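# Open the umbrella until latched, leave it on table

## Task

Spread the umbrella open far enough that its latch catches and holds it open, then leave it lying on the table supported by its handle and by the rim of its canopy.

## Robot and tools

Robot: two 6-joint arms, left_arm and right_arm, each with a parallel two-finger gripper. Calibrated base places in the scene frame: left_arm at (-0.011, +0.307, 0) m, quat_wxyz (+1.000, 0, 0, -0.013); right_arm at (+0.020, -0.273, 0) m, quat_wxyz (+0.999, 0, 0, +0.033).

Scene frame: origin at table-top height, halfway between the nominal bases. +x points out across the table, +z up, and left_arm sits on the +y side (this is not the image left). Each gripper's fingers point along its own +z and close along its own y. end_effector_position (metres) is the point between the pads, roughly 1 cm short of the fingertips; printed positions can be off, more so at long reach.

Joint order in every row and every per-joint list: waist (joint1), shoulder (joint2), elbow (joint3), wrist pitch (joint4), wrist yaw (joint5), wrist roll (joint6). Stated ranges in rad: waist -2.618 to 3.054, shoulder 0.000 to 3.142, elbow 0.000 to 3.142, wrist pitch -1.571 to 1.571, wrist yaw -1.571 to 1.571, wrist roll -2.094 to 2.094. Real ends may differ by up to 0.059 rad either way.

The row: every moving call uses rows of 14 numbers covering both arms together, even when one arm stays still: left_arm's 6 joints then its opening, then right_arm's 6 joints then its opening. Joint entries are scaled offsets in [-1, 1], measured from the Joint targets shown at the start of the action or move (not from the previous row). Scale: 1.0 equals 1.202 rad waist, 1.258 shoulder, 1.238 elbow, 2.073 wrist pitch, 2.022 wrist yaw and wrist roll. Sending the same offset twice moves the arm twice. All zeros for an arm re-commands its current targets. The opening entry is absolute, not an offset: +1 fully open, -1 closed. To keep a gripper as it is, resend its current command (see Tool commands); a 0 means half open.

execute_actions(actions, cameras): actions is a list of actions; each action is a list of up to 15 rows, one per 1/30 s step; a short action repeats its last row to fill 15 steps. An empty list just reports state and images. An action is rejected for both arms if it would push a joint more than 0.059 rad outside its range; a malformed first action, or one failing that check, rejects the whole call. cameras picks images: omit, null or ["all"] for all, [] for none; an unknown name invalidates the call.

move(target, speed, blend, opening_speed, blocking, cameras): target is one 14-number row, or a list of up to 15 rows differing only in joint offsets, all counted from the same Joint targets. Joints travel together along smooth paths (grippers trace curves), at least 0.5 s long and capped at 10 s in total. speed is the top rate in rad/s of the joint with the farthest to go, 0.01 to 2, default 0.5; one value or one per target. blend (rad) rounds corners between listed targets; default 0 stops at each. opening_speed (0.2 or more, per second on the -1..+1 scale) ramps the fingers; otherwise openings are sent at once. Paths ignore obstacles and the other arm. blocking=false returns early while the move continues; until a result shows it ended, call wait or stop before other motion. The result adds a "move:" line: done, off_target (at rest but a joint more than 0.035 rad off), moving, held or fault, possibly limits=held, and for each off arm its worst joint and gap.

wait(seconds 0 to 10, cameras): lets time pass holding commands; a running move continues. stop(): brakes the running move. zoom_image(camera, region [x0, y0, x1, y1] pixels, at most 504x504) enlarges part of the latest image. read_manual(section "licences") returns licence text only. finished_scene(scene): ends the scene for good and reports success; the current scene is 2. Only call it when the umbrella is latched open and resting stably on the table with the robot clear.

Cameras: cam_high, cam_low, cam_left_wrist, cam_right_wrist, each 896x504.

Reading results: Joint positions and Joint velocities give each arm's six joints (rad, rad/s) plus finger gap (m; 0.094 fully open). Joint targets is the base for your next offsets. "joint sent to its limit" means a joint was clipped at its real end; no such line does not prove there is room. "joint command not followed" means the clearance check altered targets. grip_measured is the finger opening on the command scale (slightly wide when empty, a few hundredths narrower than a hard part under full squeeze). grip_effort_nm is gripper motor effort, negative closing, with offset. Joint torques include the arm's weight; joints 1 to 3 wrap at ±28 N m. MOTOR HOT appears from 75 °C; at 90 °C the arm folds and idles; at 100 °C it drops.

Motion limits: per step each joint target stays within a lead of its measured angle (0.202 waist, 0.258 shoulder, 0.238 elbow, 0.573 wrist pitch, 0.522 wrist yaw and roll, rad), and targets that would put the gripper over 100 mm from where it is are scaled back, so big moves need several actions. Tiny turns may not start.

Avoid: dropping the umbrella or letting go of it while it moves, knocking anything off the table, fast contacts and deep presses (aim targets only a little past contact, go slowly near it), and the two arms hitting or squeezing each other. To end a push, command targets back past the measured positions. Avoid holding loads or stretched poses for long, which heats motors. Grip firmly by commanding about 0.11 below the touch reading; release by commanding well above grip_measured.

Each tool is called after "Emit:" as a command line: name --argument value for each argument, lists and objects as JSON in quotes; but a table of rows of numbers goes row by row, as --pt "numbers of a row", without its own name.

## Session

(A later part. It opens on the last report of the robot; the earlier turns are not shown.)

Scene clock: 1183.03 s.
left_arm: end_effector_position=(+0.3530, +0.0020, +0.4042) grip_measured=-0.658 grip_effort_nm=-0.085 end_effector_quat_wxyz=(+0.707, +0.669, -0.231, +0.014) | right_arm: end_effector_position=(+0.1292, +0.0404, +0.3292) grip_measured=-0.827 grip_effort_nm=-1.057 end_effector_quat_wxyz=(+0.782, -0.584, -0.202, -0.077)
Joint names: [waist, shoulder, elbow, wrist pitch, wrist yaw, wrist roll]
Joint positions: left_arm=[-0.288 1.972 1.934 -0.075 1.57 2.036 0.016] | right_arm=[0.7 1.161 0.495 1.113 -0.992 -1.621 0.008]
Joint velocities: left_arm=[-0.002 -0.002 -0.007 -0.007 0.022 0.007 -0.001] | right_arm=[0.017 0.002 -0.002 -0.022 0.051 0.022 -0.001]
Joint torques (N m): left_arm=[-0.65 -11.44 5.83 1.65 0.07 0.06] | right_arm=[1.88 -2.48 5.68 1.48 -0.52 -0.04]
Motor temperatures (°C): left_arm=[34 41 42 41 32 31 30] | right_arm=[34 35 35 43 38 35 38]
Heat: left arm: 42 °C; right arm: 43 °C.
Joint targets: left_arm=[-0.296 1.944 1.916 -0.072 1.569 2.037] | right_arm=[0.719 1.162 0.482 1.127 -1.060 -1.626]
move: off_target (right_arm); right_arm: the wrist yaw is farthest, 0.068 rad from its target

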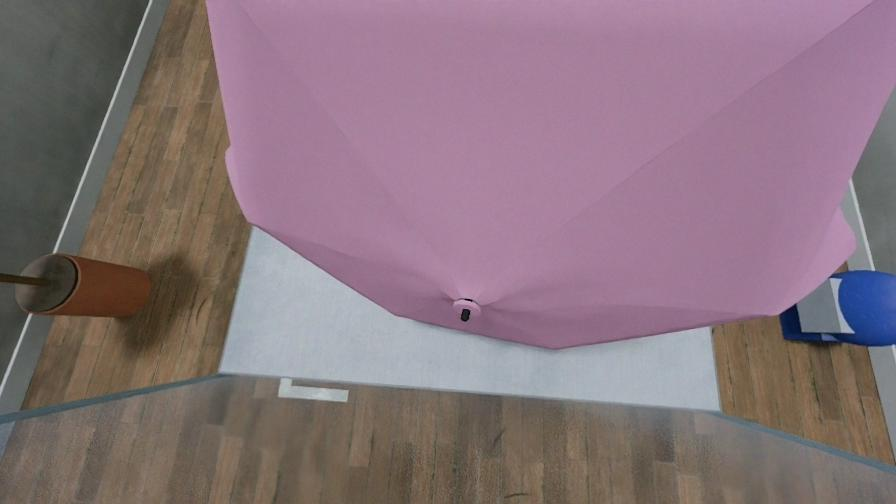

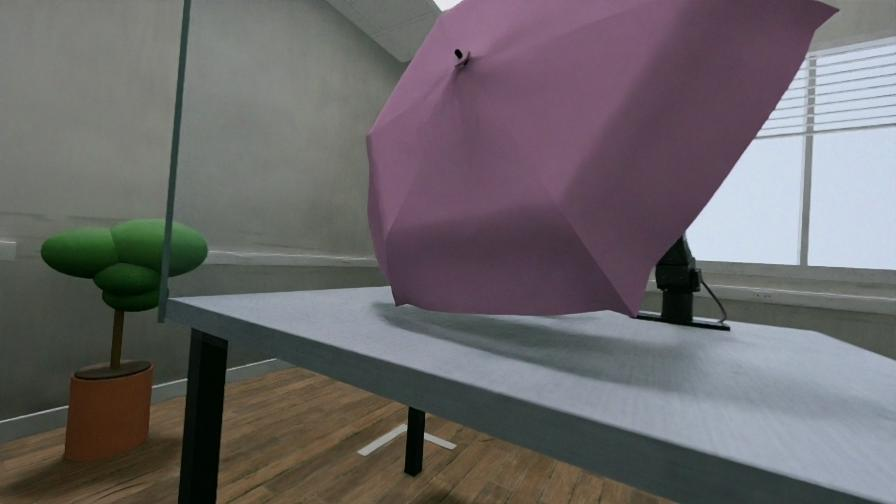

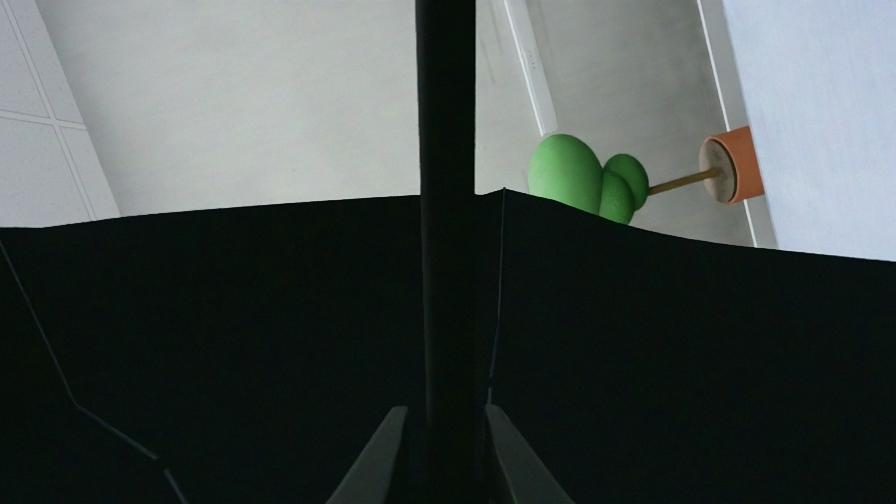

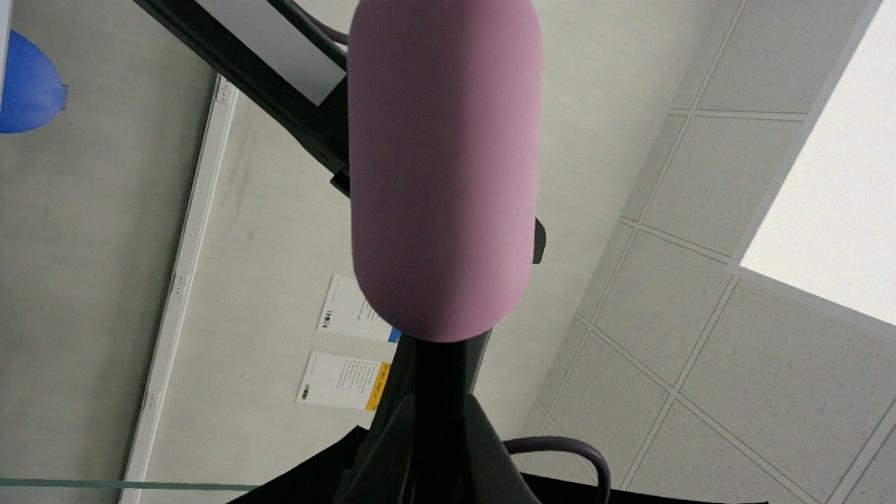

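Emit:
move --pt "0.1024 -0.2331 -0.3377 0.0458 0 -0.0109 -0.6 0.2078 0.2591 0.2162 -0.0289 0.1395 -0.0742 -0.95" --speed 0.25

Scene clock: 1221.70 s.
left_arm: end_effector_position=(+0.3180, +0.0593, +0.3889) grip_measured=-0.601 grip_effort_nm=0.056 end_effector_quat_wxyz=(+0.706, +0.685, -0.178, +0.042) | right_arm: end_effector_position=(+0.1199, +0.1353, +0.3164) grip_measured=-0.827 grip_effort_nm=-1.057 end_effector_quat_wxyz=(+0.779, -0.588, -0.208, -0.062)
Joint names: [waist, shoulder, elbow, wrist pitch, wrist yaw, wrist roll]
Joint positions: left_arm=[-0.173 1.682 1.514 0.023 1.566 2.029 0.019] | right_arm=[0.96 1.476 0.712 1.081 -0.779 -1.765 0.008]
Joint velocities: left_arm=[0.002 -0.007 -0.007 -0.007 -0.051 -0.037 0] | right_arm=[0.007 -0.002 0.002 -0.007 0.11 -0.037 -0.001]
Joint torques (N m): left_arm=[0.03 -9.5 6.05 1.62 0.13 -0.12] | right_arm=[0.83 -4.16 10.19 1.42 0.12 -0.08]
Motor temperatures (°C): left_arm=[34 41 41 41 32 31 30] | right_arm=[34 35 35 42 35 34 38]
Heat: left arm: 41 °C; right arm: 42 °C.
Joint targets: left_arm=[-0.173 1.651 1.498 0.023 1.569 2.015] | right_arm=[0.968 1.488 0.750 1.067 -0.778 -1.776]
move: off_target (right_arm); right_arm: the elbow is farthest, 0.038 rad from its target

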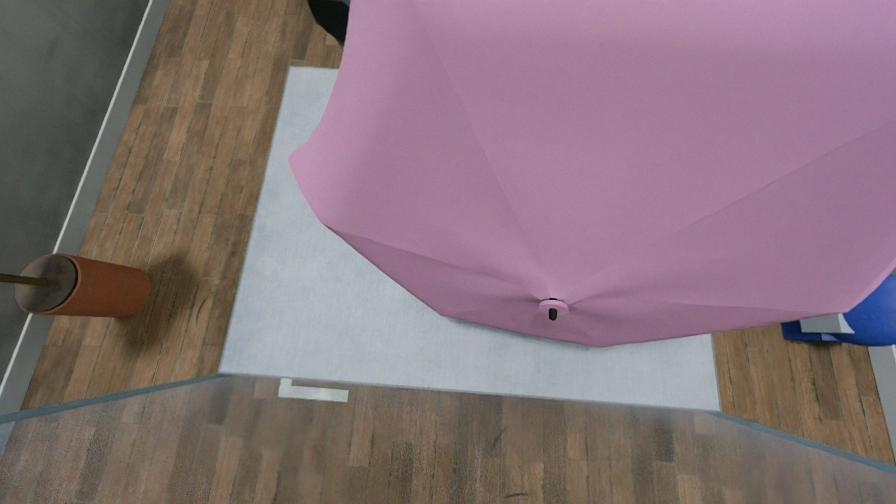

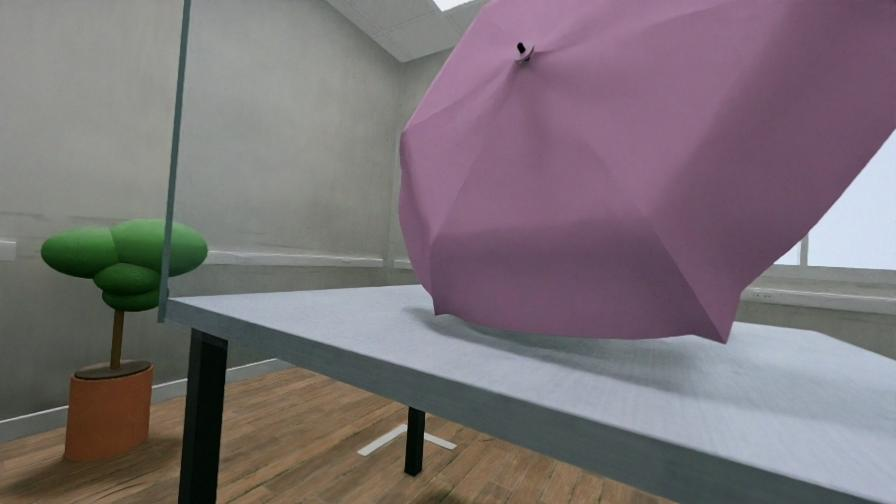

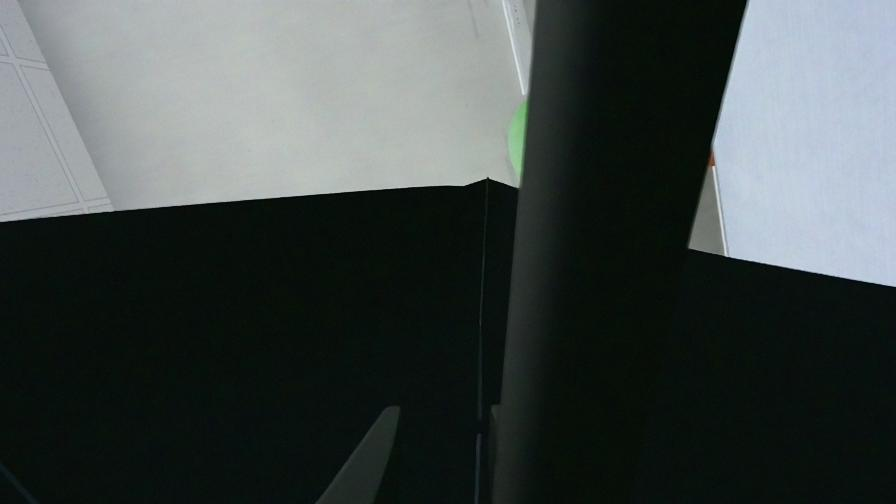

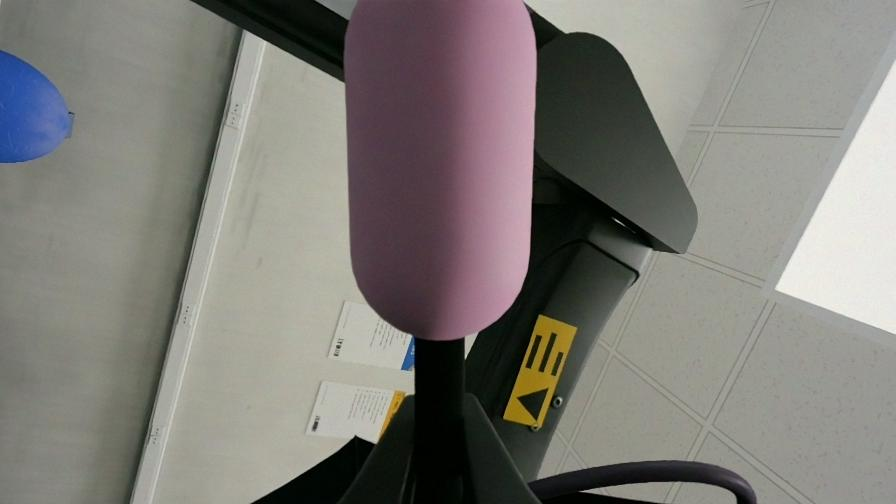

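Emit:
move --pt "0.0150 0.0954 0.1738 -0.0458 0 0 -0.66 0 -0.0207 0.0250 -0.0275 0 0 -0.95" --speed 0.2

Scene clock: 1233.40 s.
left_arm: end_effector_position=(+0.3347, +0.0584, +0.4057) grip_measured=-0.658 grip_effort_nm=-0.100 end_effector_quat_wxyz=(+0.706, +0.686, -0.171, +0.037) | right_arm: end_effector_position=(+0.1337, +0.1403, +0.3314) grip_measured=-0.827 grip_effort_nm=-1.062 end_effector_quat_wxyz=(+0.783, -0.585, -0.191, -0.089)
Joint names: [waist, shoulder, elbow, wrist pitch, wrist yaw, wrist roll]
Joint positions: left_arm=[-0.167 1.754 1.667 -0.072 1.57 2.026 0.016] | right_arm=[0.955 1.476 0.757 1.05 -0.724 -1.775 0.008]
Joint velocities: left_arm=[0.007 -0.027 0.012 -0.051 -0.066 0.022 0] | right_arm=[0.017 0.017 0.002 -0.051 0.022 -0.022 -0.001]
Joint torques (N m): left_arm=[1.07 -6.37 11.06 1.62 0.09 -0.08] | right_arm=[1.37 -6.22 8.94 1.19 -0.47 0]
Motor temperatures (°C): left_arm=[34 41 41 41 32 31 30] | right_arm=[34 35 35 42 35 34 38]
Heat: left arm: 41 °C; right arm: 42 °C.
Joint targets: left_arm=[-0.155 1.771 1.713 -0.071 1.569 2.015] | right_arm=[0.969 1.462 0.781 1.010 -0.778 -1.776]
move: off_target (left_arm, right_arm); left_arm: the elbow is farthest, 0.046 rad from its target; right_arm: the wrist yaw is farthest, 0.054 rad from its target

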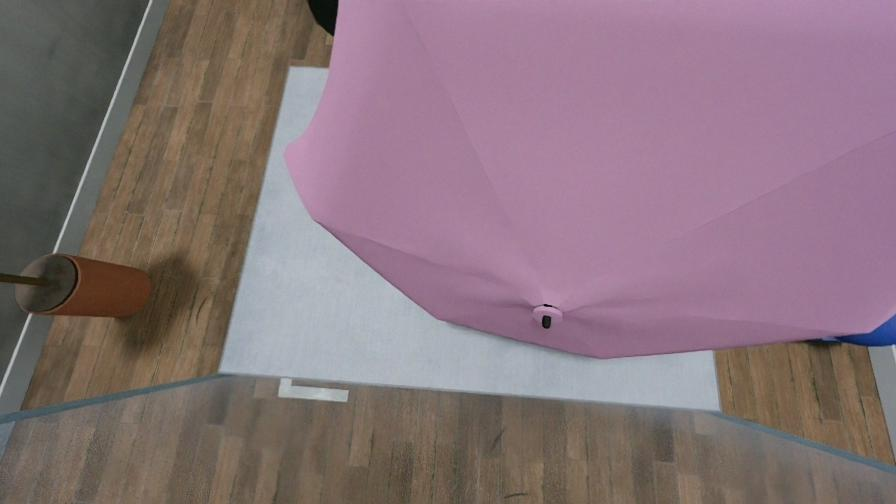

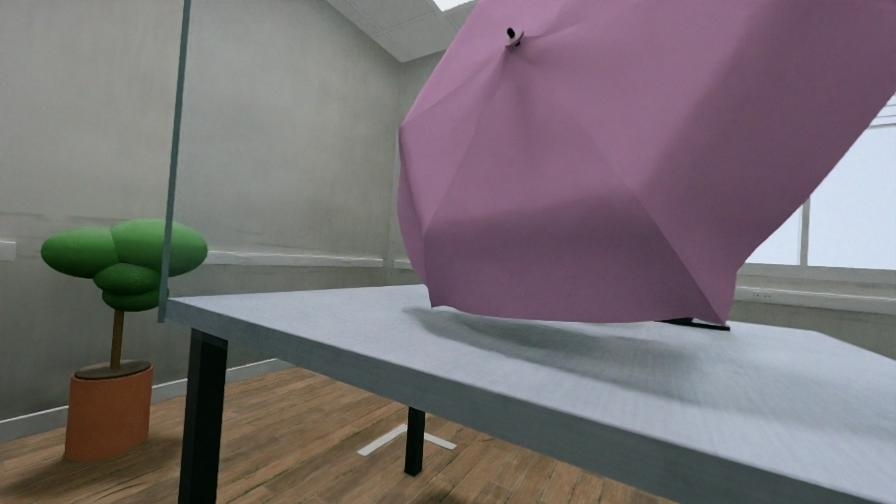

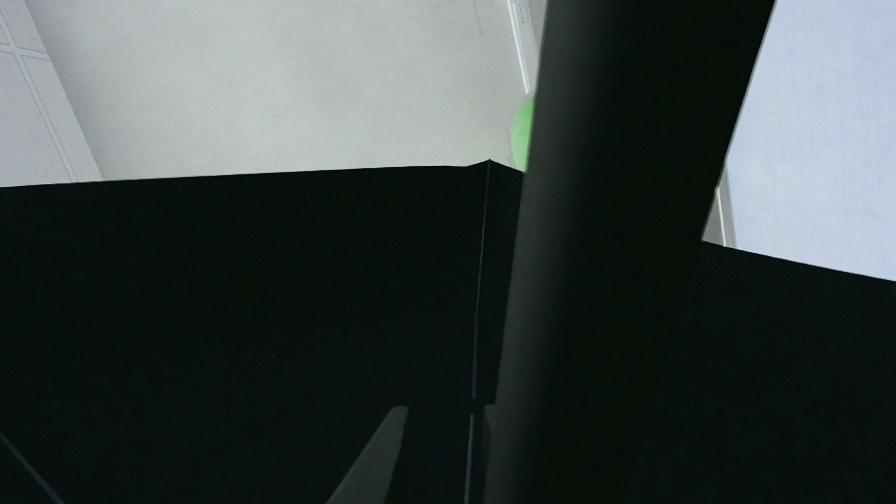

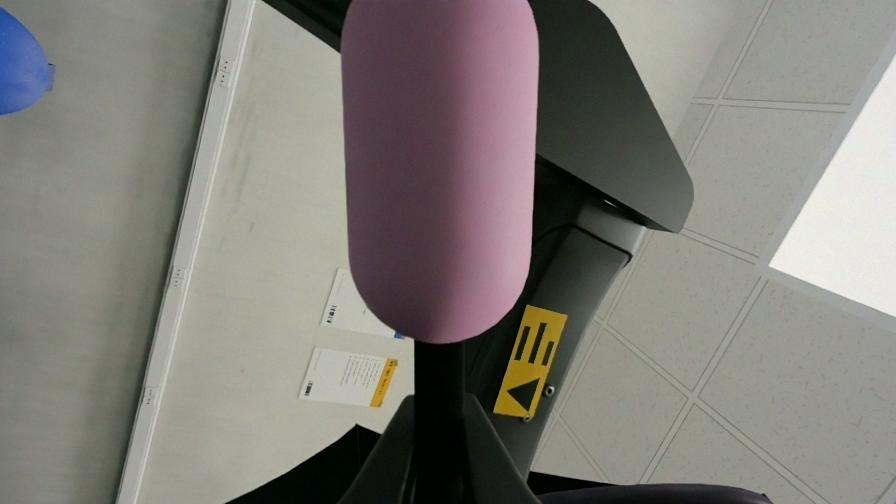

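Emit:
move --pt "0.0216 0.1012 0.1620 -0.0358 0 0 -0.66 0.0250 0 0 0 -0.0593 0 -0.95" --speed 0.2

Scene clock: 1237.50 s.
left_arm: end_effector_position=(+0.3588, +0.0544, +0.4185) grip_measured=-0.658 grip_effort_nm=-0.100 end_effector_quat_wxyz=(+0.706, +0.688, -0.164, +0.031) | right_arm: end_effector_position=(+0.1401, +0.1405, +0.3384) grip_measured=-0.827 grip_effort_nm=-1.067 end_effector_quat_wxyz=(+0.786, -0.581, -0.185, -0.101)
Joint names: [waist, shoulder, elbow, wrist pitch, wrist yaw, wrist roll]
Joint positions: left_arm=[-0.165 1.865 1.863 -0.175 1.57 2.025 0.016] | right_arm=[0.948 1.476 0.773 1.049 -0.707 -1.778 0.008]
Joint velocities: left_arm=[-0.002 0.012 -0.002 -0.095 0.007 0.022 0] | right_arm=[0.002 -0.007 -0.002 0.066 -0.022 0.022 0]
Joint torques (N m): left_arm=[3.18 -6 11.4 1.93 0.1 -0.07] | right_arm=[5.08 -6.27 7.6 1.2 -2 0.04]
Motor temperatures (°C): left_arm=[34 41 42 41 32 31 30] | right_arm=[34 35 35 42 35 34 38]
Heat: left arm: 42 °C; right arm: 42 °C.
Joint targets: left_arm=[-0.129 1.898 1.914 -0.146 1.569 2.015] | right_arm=[0.999 1.462 0.780 1.010 -0.898 -1.776]
move: off_target (left_arm, right_arm); left_arm: the elbow is farthest, 0.051 rad from its target; right_arm: the wrist yaw is farthest, 0.191 rad from its target

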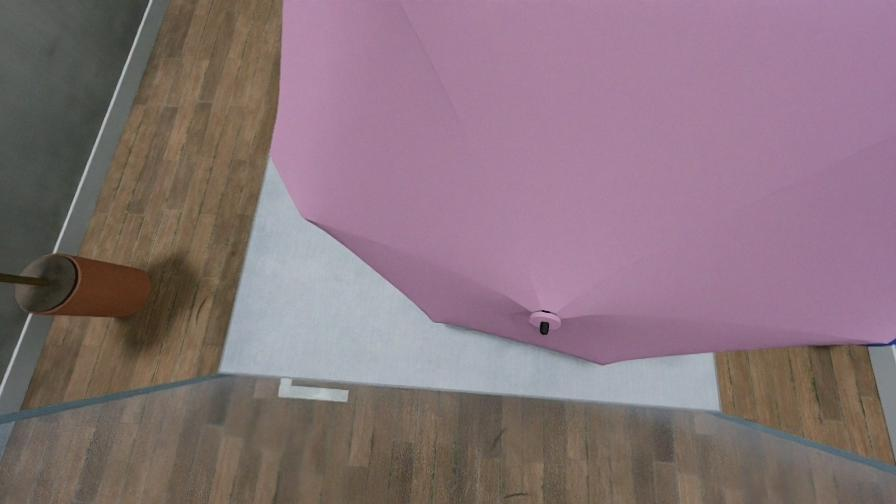

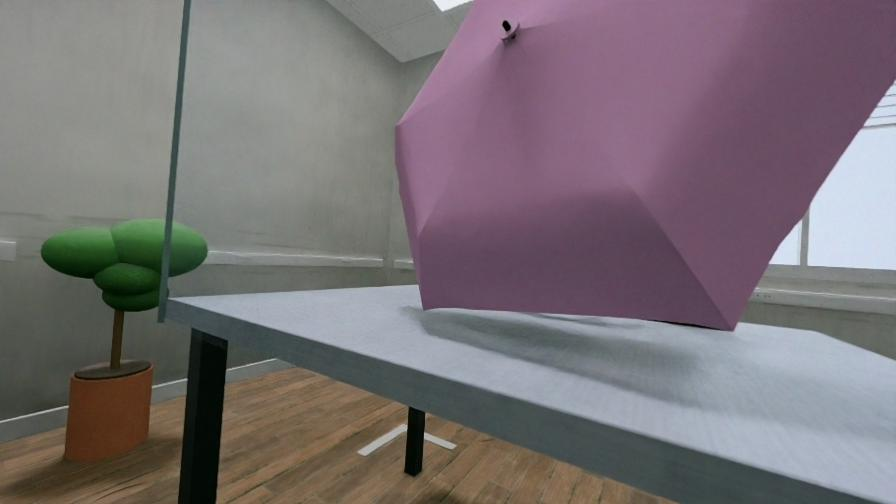

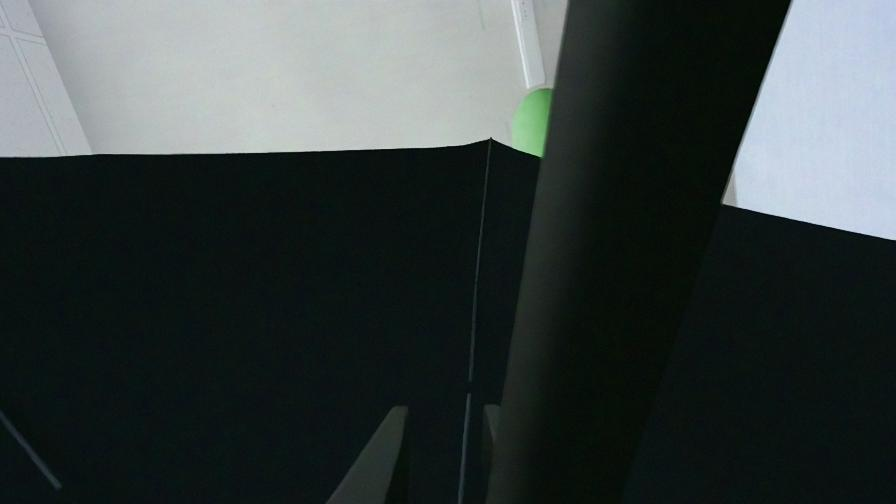

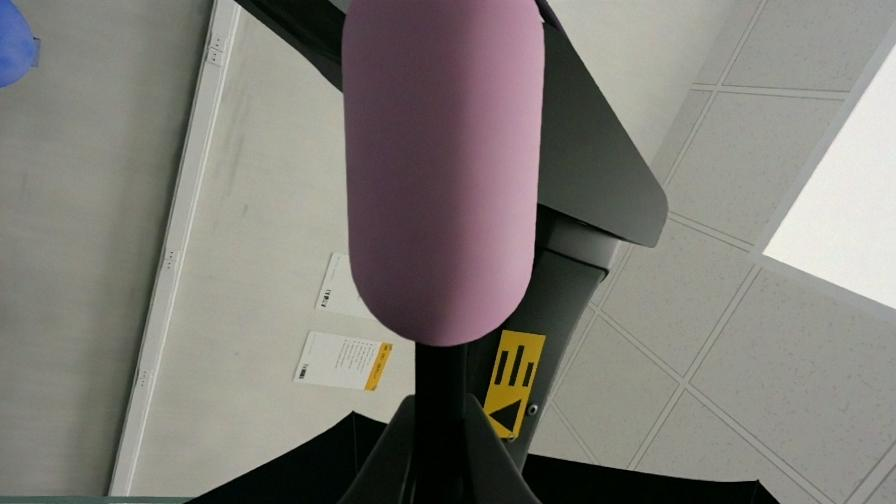

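Emit:
move --pt "0.0366 0.1189 0.2027 -0.0489 0 0 -0.66 0.0250 0 0 0 -0.0742 0 -0.95" --speed 0.2

Scene clock: 1242.87 s.
left_arm: end_effector_position=(+0.3939, +0.0663, +0.4344) grip_measured=-0.658 grip_effort_nm=-0.090 end_effector_quat_wxyz=(+0.706, +0.691, -0.150, +0.046) | right_arm: end_effector_position=(+0.1279, +0.1408, +0.3383) grip_measured=-0.827 grip_effort_nm=-1.062 end_effector_quat_wxyz=(+0.785, -0.579, -0.207, -0.077)
Joint names: [waist, shoulder, elbow, wrist pitch, wrist yaw, wrist roll]
Joint positions: left_arm=[-0.124 2.002 2.119 -0.29 1.57 2.023 0.016] | right_arm=[0.955 1.476 0.783 1.038 -0.765 -1.769 0.008]
Joint velocities: left_arm=[0.002 -0.002 0.007 0.022 0.007 0.022 0] | right_arm=[0.002 -0.017 -0.002 -0.007 -0.022 -0.051 -0.002]
Joint torques (N m): left_arm=[3.4 -6.04 10.69 2.08 0.1 -0.03] | right_arm=[7.43 -6.23 6.75 1.27 -3.03 -0.05]
Motor temperatures (°C): left_arm=[34 40 42 41 32 31 30] | right_arm=[34 35 35 42 36 34 38]
Heat: left arm: 42 °C; right arm: 42 °C.
Joint targets: left_arm=[-0.085 2.047 2.165 -0.247 1.569 2.015] | right_arm=[1.029 1.462 0.781 1.010 -1.048 -1.776]
move: off_target (left_arm, right_arm); left_arm: the elbow is farthest, 0.046 rad from its target; right_arm: the wrist yaw is farthest, 0.283 rad from its target

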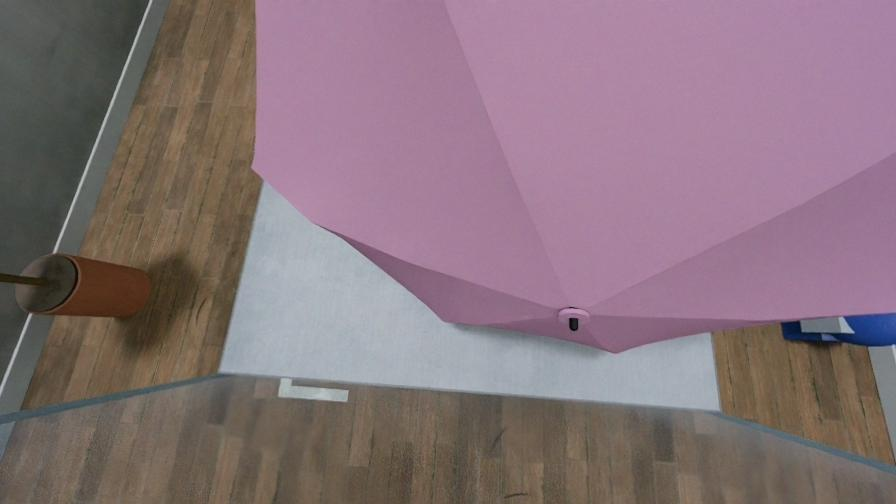

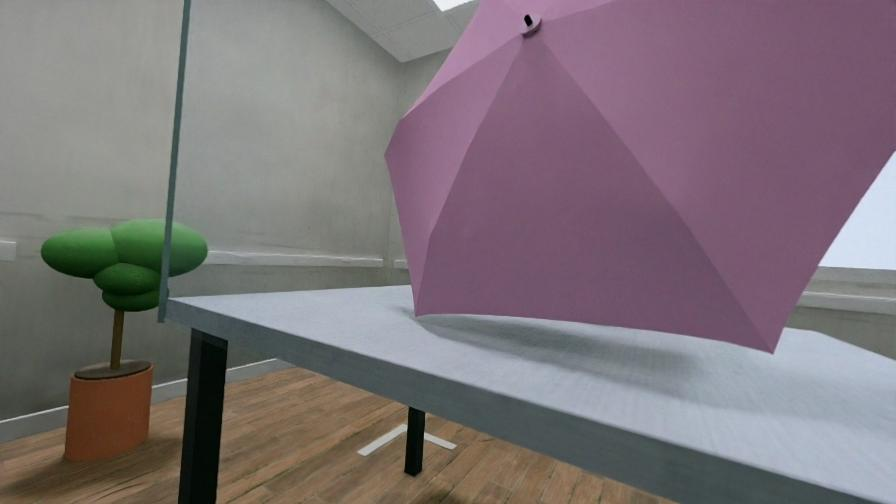

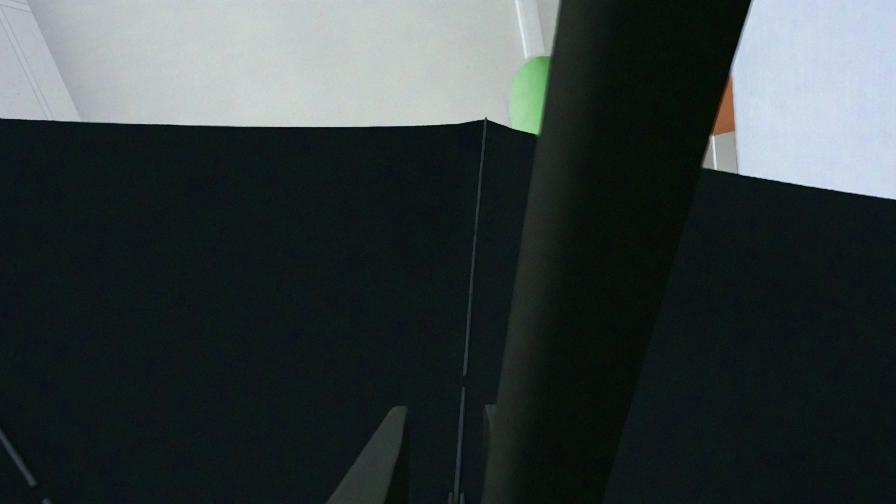

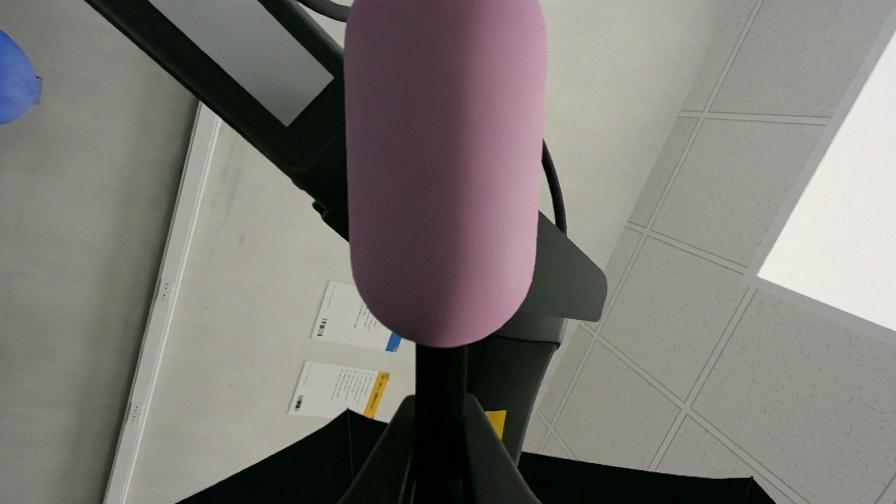

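Emit:
execute_actions --actions '[]'

Scene clock: 1258.67 s.
left_arm: end_effector_position=(+0.3939, +0.0663, +0.4343) grip_measured=-0.658 grip_effort_nm=-0.085 end_effector_quat_wxyz=(+0.706, +0.691, -0.150, +0.046) | right_arm: end_effector_position=(+0.1279, +0.1408, +0.3383) grip_measured=-0.827 grip_effort_nm=-1.057 end_effector_quat_wxyz=(+0.785, -0.579, -0.207, -0.077)
Joint names: [waist, shoulder, elbow, wrist pitch, wrist yaw, wrist roll]
Joint positions: left_arm=[-0.124 2.002 2.119 -0.291 1.57 2.024 0.016] | right_arm=[0.955 1.476 0.783 1.038 -0.765 -1.769 0.008]
Joint velocities: left_arm=[-0.007 -0.012 -0.017 0.066 -0.051 -0.037 0] | right_arm=[-0.007 0.002 -0.012 -0.007 -0.037 0.007 0.001]
Joint torques (N m): left_arm=[3.37 -6.05 10.67 2.08 0.1 -0.05] | right_arm=[7.38 -6.26 6.67 1.27 -3.03 -0.06]
Motor temperatures (°C): left_arm=[34 40 42 41 32 31 30] | right_arm=[35 36 35 42 42 34 38]
Heat: left arm: 42 °C; right arm: 42 °C.
Joint targets: left_arm=[-0.085 2.047 2.165 -0.247 1.569 2.015] | right_arm=[1.029 1.462 0.781 1.010 -1.048 -1.776]
Tool commands: left_gripper/opening=-0.66 right_gripper/opening=-0.95

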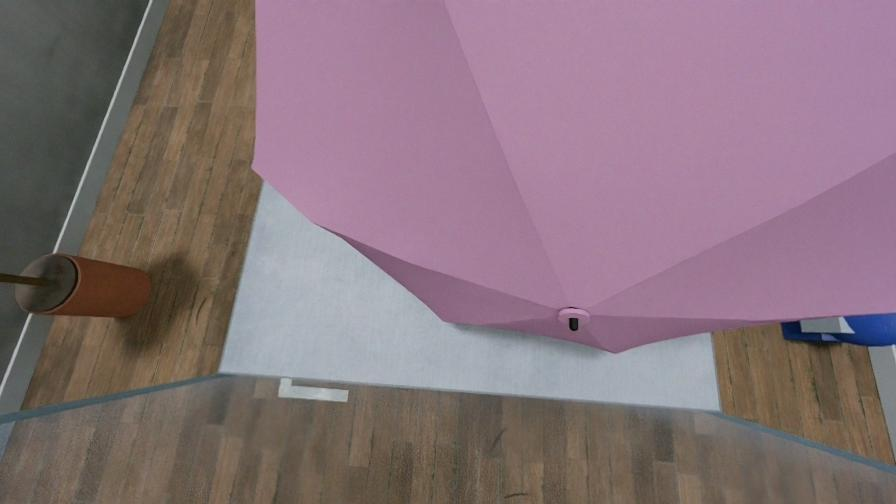

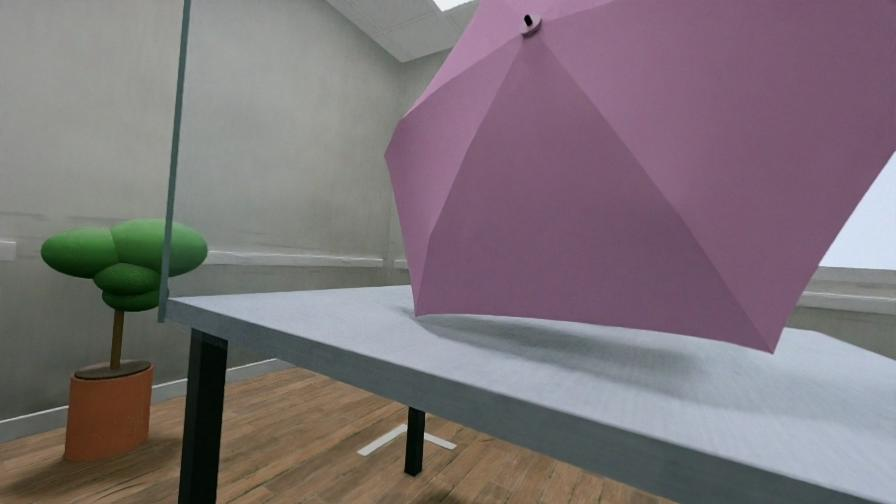

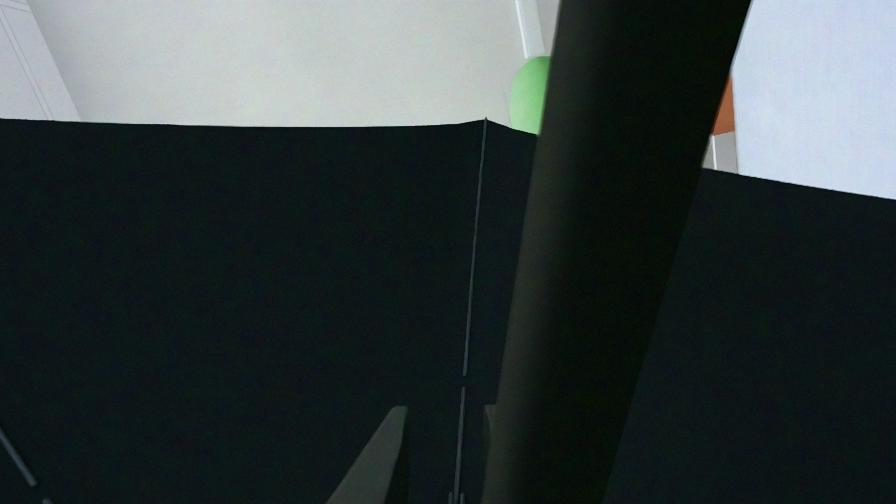

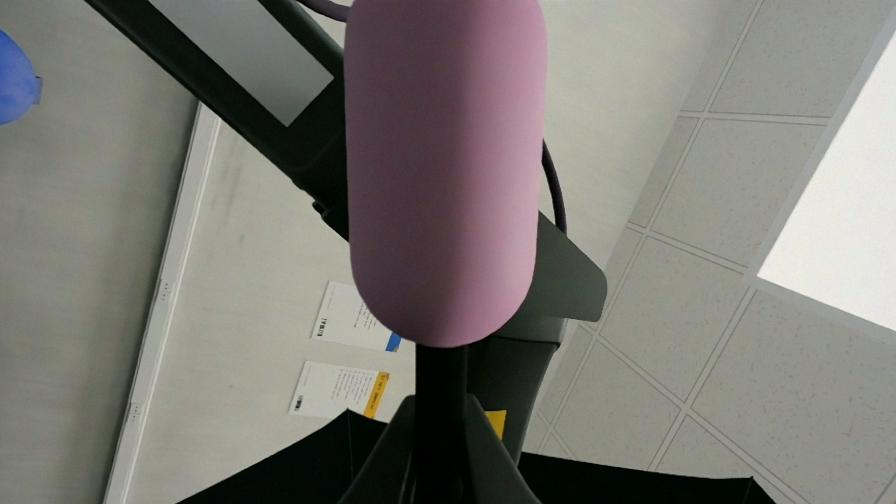

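Emit:
move --target '[0.004, 0.062, 0.1163, -0.0318, 0, 0, -0.66, 0.009, 0, 0, 0, -0.0257, 0, -0.95]' --speed 0.12

Scene clock: 1293.23 s.
left_arm: end_effector_position=(+0.4025, +0.0650, +0.4440) grip_measured=-0.658 grip_effort_nm=-0.090 end_effector_quat_wxyz=(+0.706, +0.691, -0.150, +0.047) | right_arm: end_effector_position=(+0.1363, +0.1404, +0.3464) grip_measured=-0.827 grip_effort_nm=-1.072 end_effector_quat_wxyz=(+0.790, -0.574, -0.197, -0.092)
Joint names: [waist, shoulder, elbow, wrist pitch, wrist yaw, wrist roll]
Joint positions: left_arm=[-0.124 2.072 2.267 -0.373 1.57 2.029 0.016] | right_arm=[0.944 1.476 0.797 1.045 -0.741 -1.765 0.008]
Joint velocities: left_arm=[0.007 0.002 -0.002 -0.051 0.066 0.022 0.001] | right_arm=[-0.017 0.002 0.002 0.066 0.037 -0.081 0.001]
Joint torques (N m): left_arm=[3.82 -5.82 10.18 2.26 0.1 -0.13] | right_arm=[9.37 -6.3 5.56 1.22 -3.85 -0.1]
Motor temperatures (°C): left_arm=[34 40 43 42 32 31 30] | right_arm=[35 36 35 41 48 34 38]
Heat: left arm: 43 °C; right arm: 48 °C.
Joint targets: left_arm=[-0.080 2.126 2.309 -0.313 1.569 2.015] | right_arm=[1.038 1.462 0.781 1.010 -1.096 -1.776]
move: off_target (left_arm, right_arm); left_arm: the wrist pitch is farthest, 0.060 rad from its target; right_arm: the wrist yaw is farthest, 0.359 rad from its target

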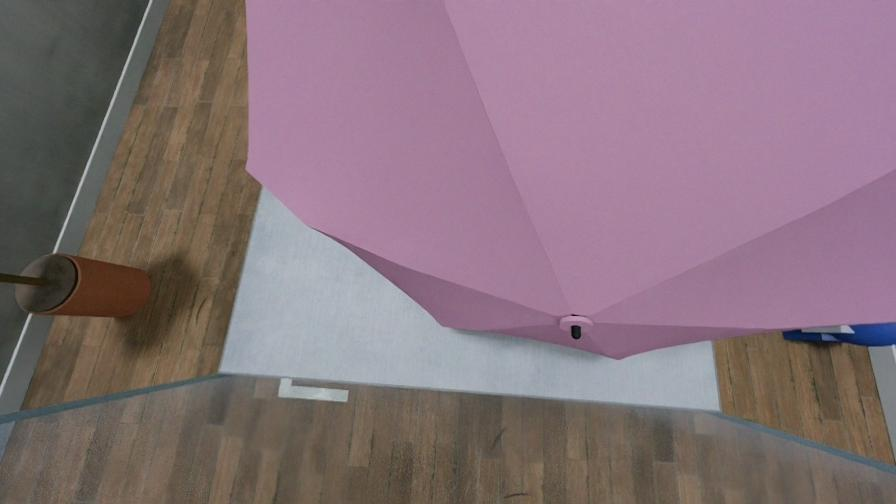

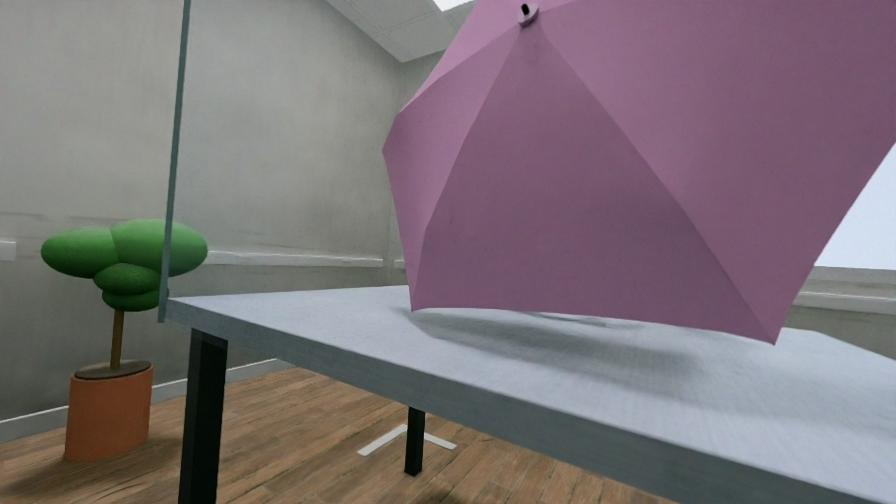

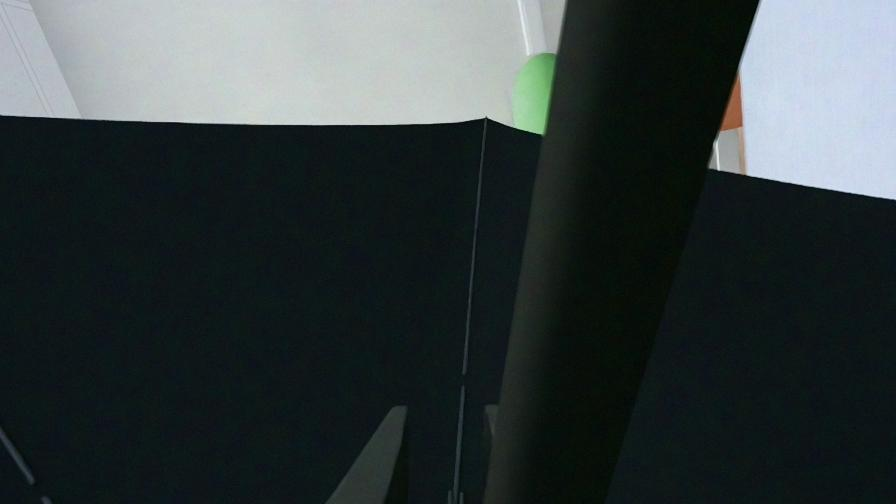

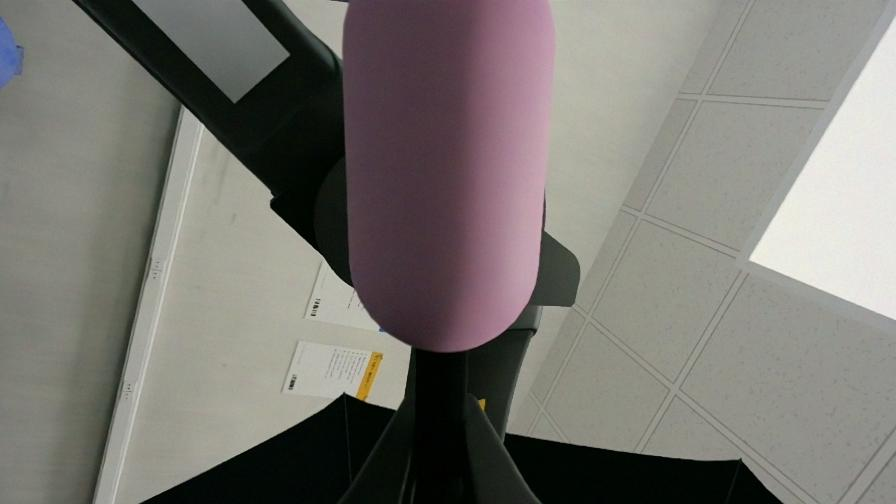

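Emit:
move --target '[-0.040, -0.1924, -0.3279, 0.0791, 0, 0, -0.66, -0.0524, 0, 0, 0, 0.1464, 0, -0.95]' --speed 0.2

Scene clock: 1307.40 s.
left_arm: end_effector_position=(+0.3812, +0.0685, +0.4193) grip_measured=-0.658 grip_effort_nm=-0.090 end_effector_quat_wxyz=(+0.705, +0.689, -0.160, +0.057) | right_arm: end_effector_position=(+0.1224, +0.1447, +0.3342) grip_measured=-0.827 grip_effort_nm=-1.062 end_effector_quat_wxyz=(+0.778, -0.591, -0.207, -0.055)
Joint names: [waist, shoulder, elbow, wrist pitch, wrist yaw, wrist roll]
Joint positions: left_arm=[-0.123 1.914 1.921 -0.147 1.57 2.018 0.016] | right_arm=[0.966 1.476 0.797 0.989 -0.78 -1.757 0.008]
Joint velocities: left_arm=[0.012 -0.022 0.007 -0.007 0.007 0.022 0.001] | right_arm=[-0.022 -0.012 0.002 0.051 0.037 -0.007 -0.001]
Joint torques (N m): left_arm=[-0.43 -11.1 5.7 1.59 0.08 0.01] | right_arm=[0.88 -6.3 5.65 1.75 -0.1 -0.16]
Motor temperatures (°C): left_arm=[34 40 43 43 32 31 30] | right_arm=[36 36 35 41 51 34 38]
Heat: left arm: 43 °C; right arm: 51 °C.
Joint targets: left_arm=[-0.129 1.884 1.903 -0.149 1.569 2.015] | right_arm=[0.975 1.462 0.781 1.010 -0.800 -1.776]
move: done

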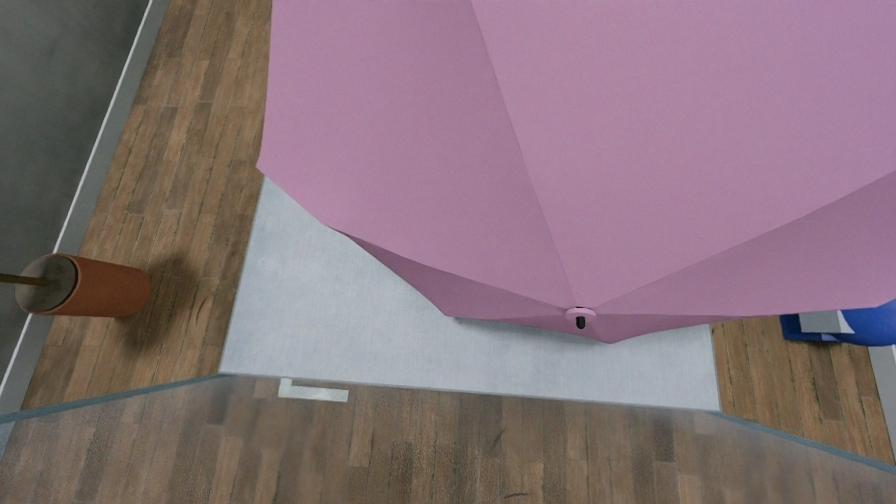

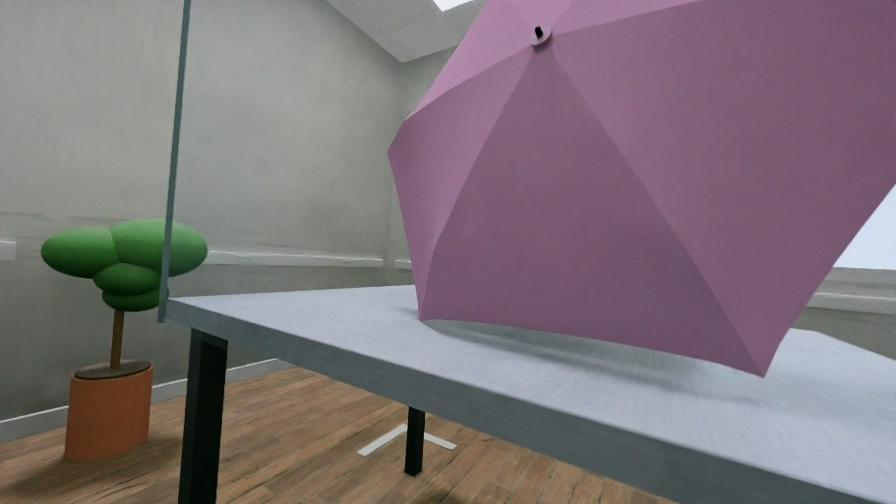

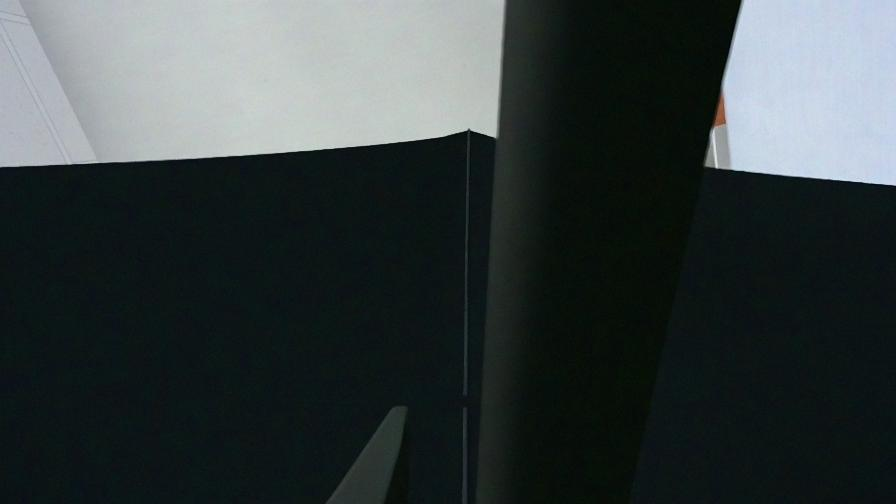

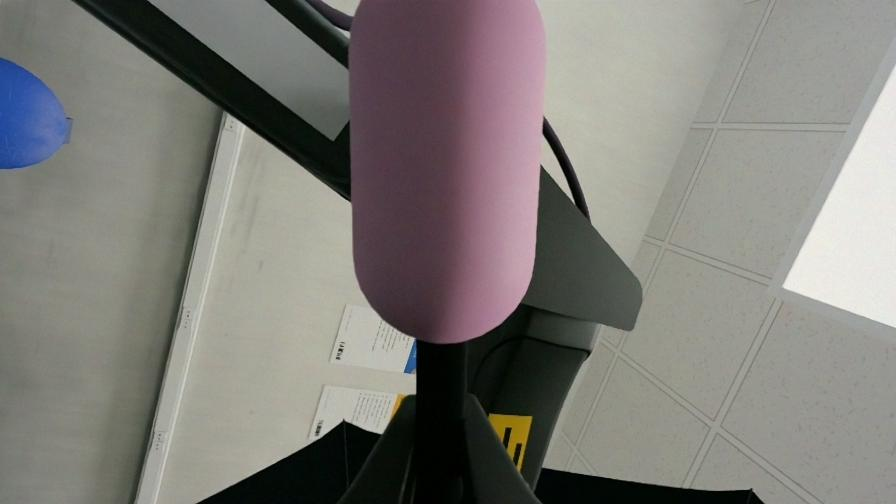

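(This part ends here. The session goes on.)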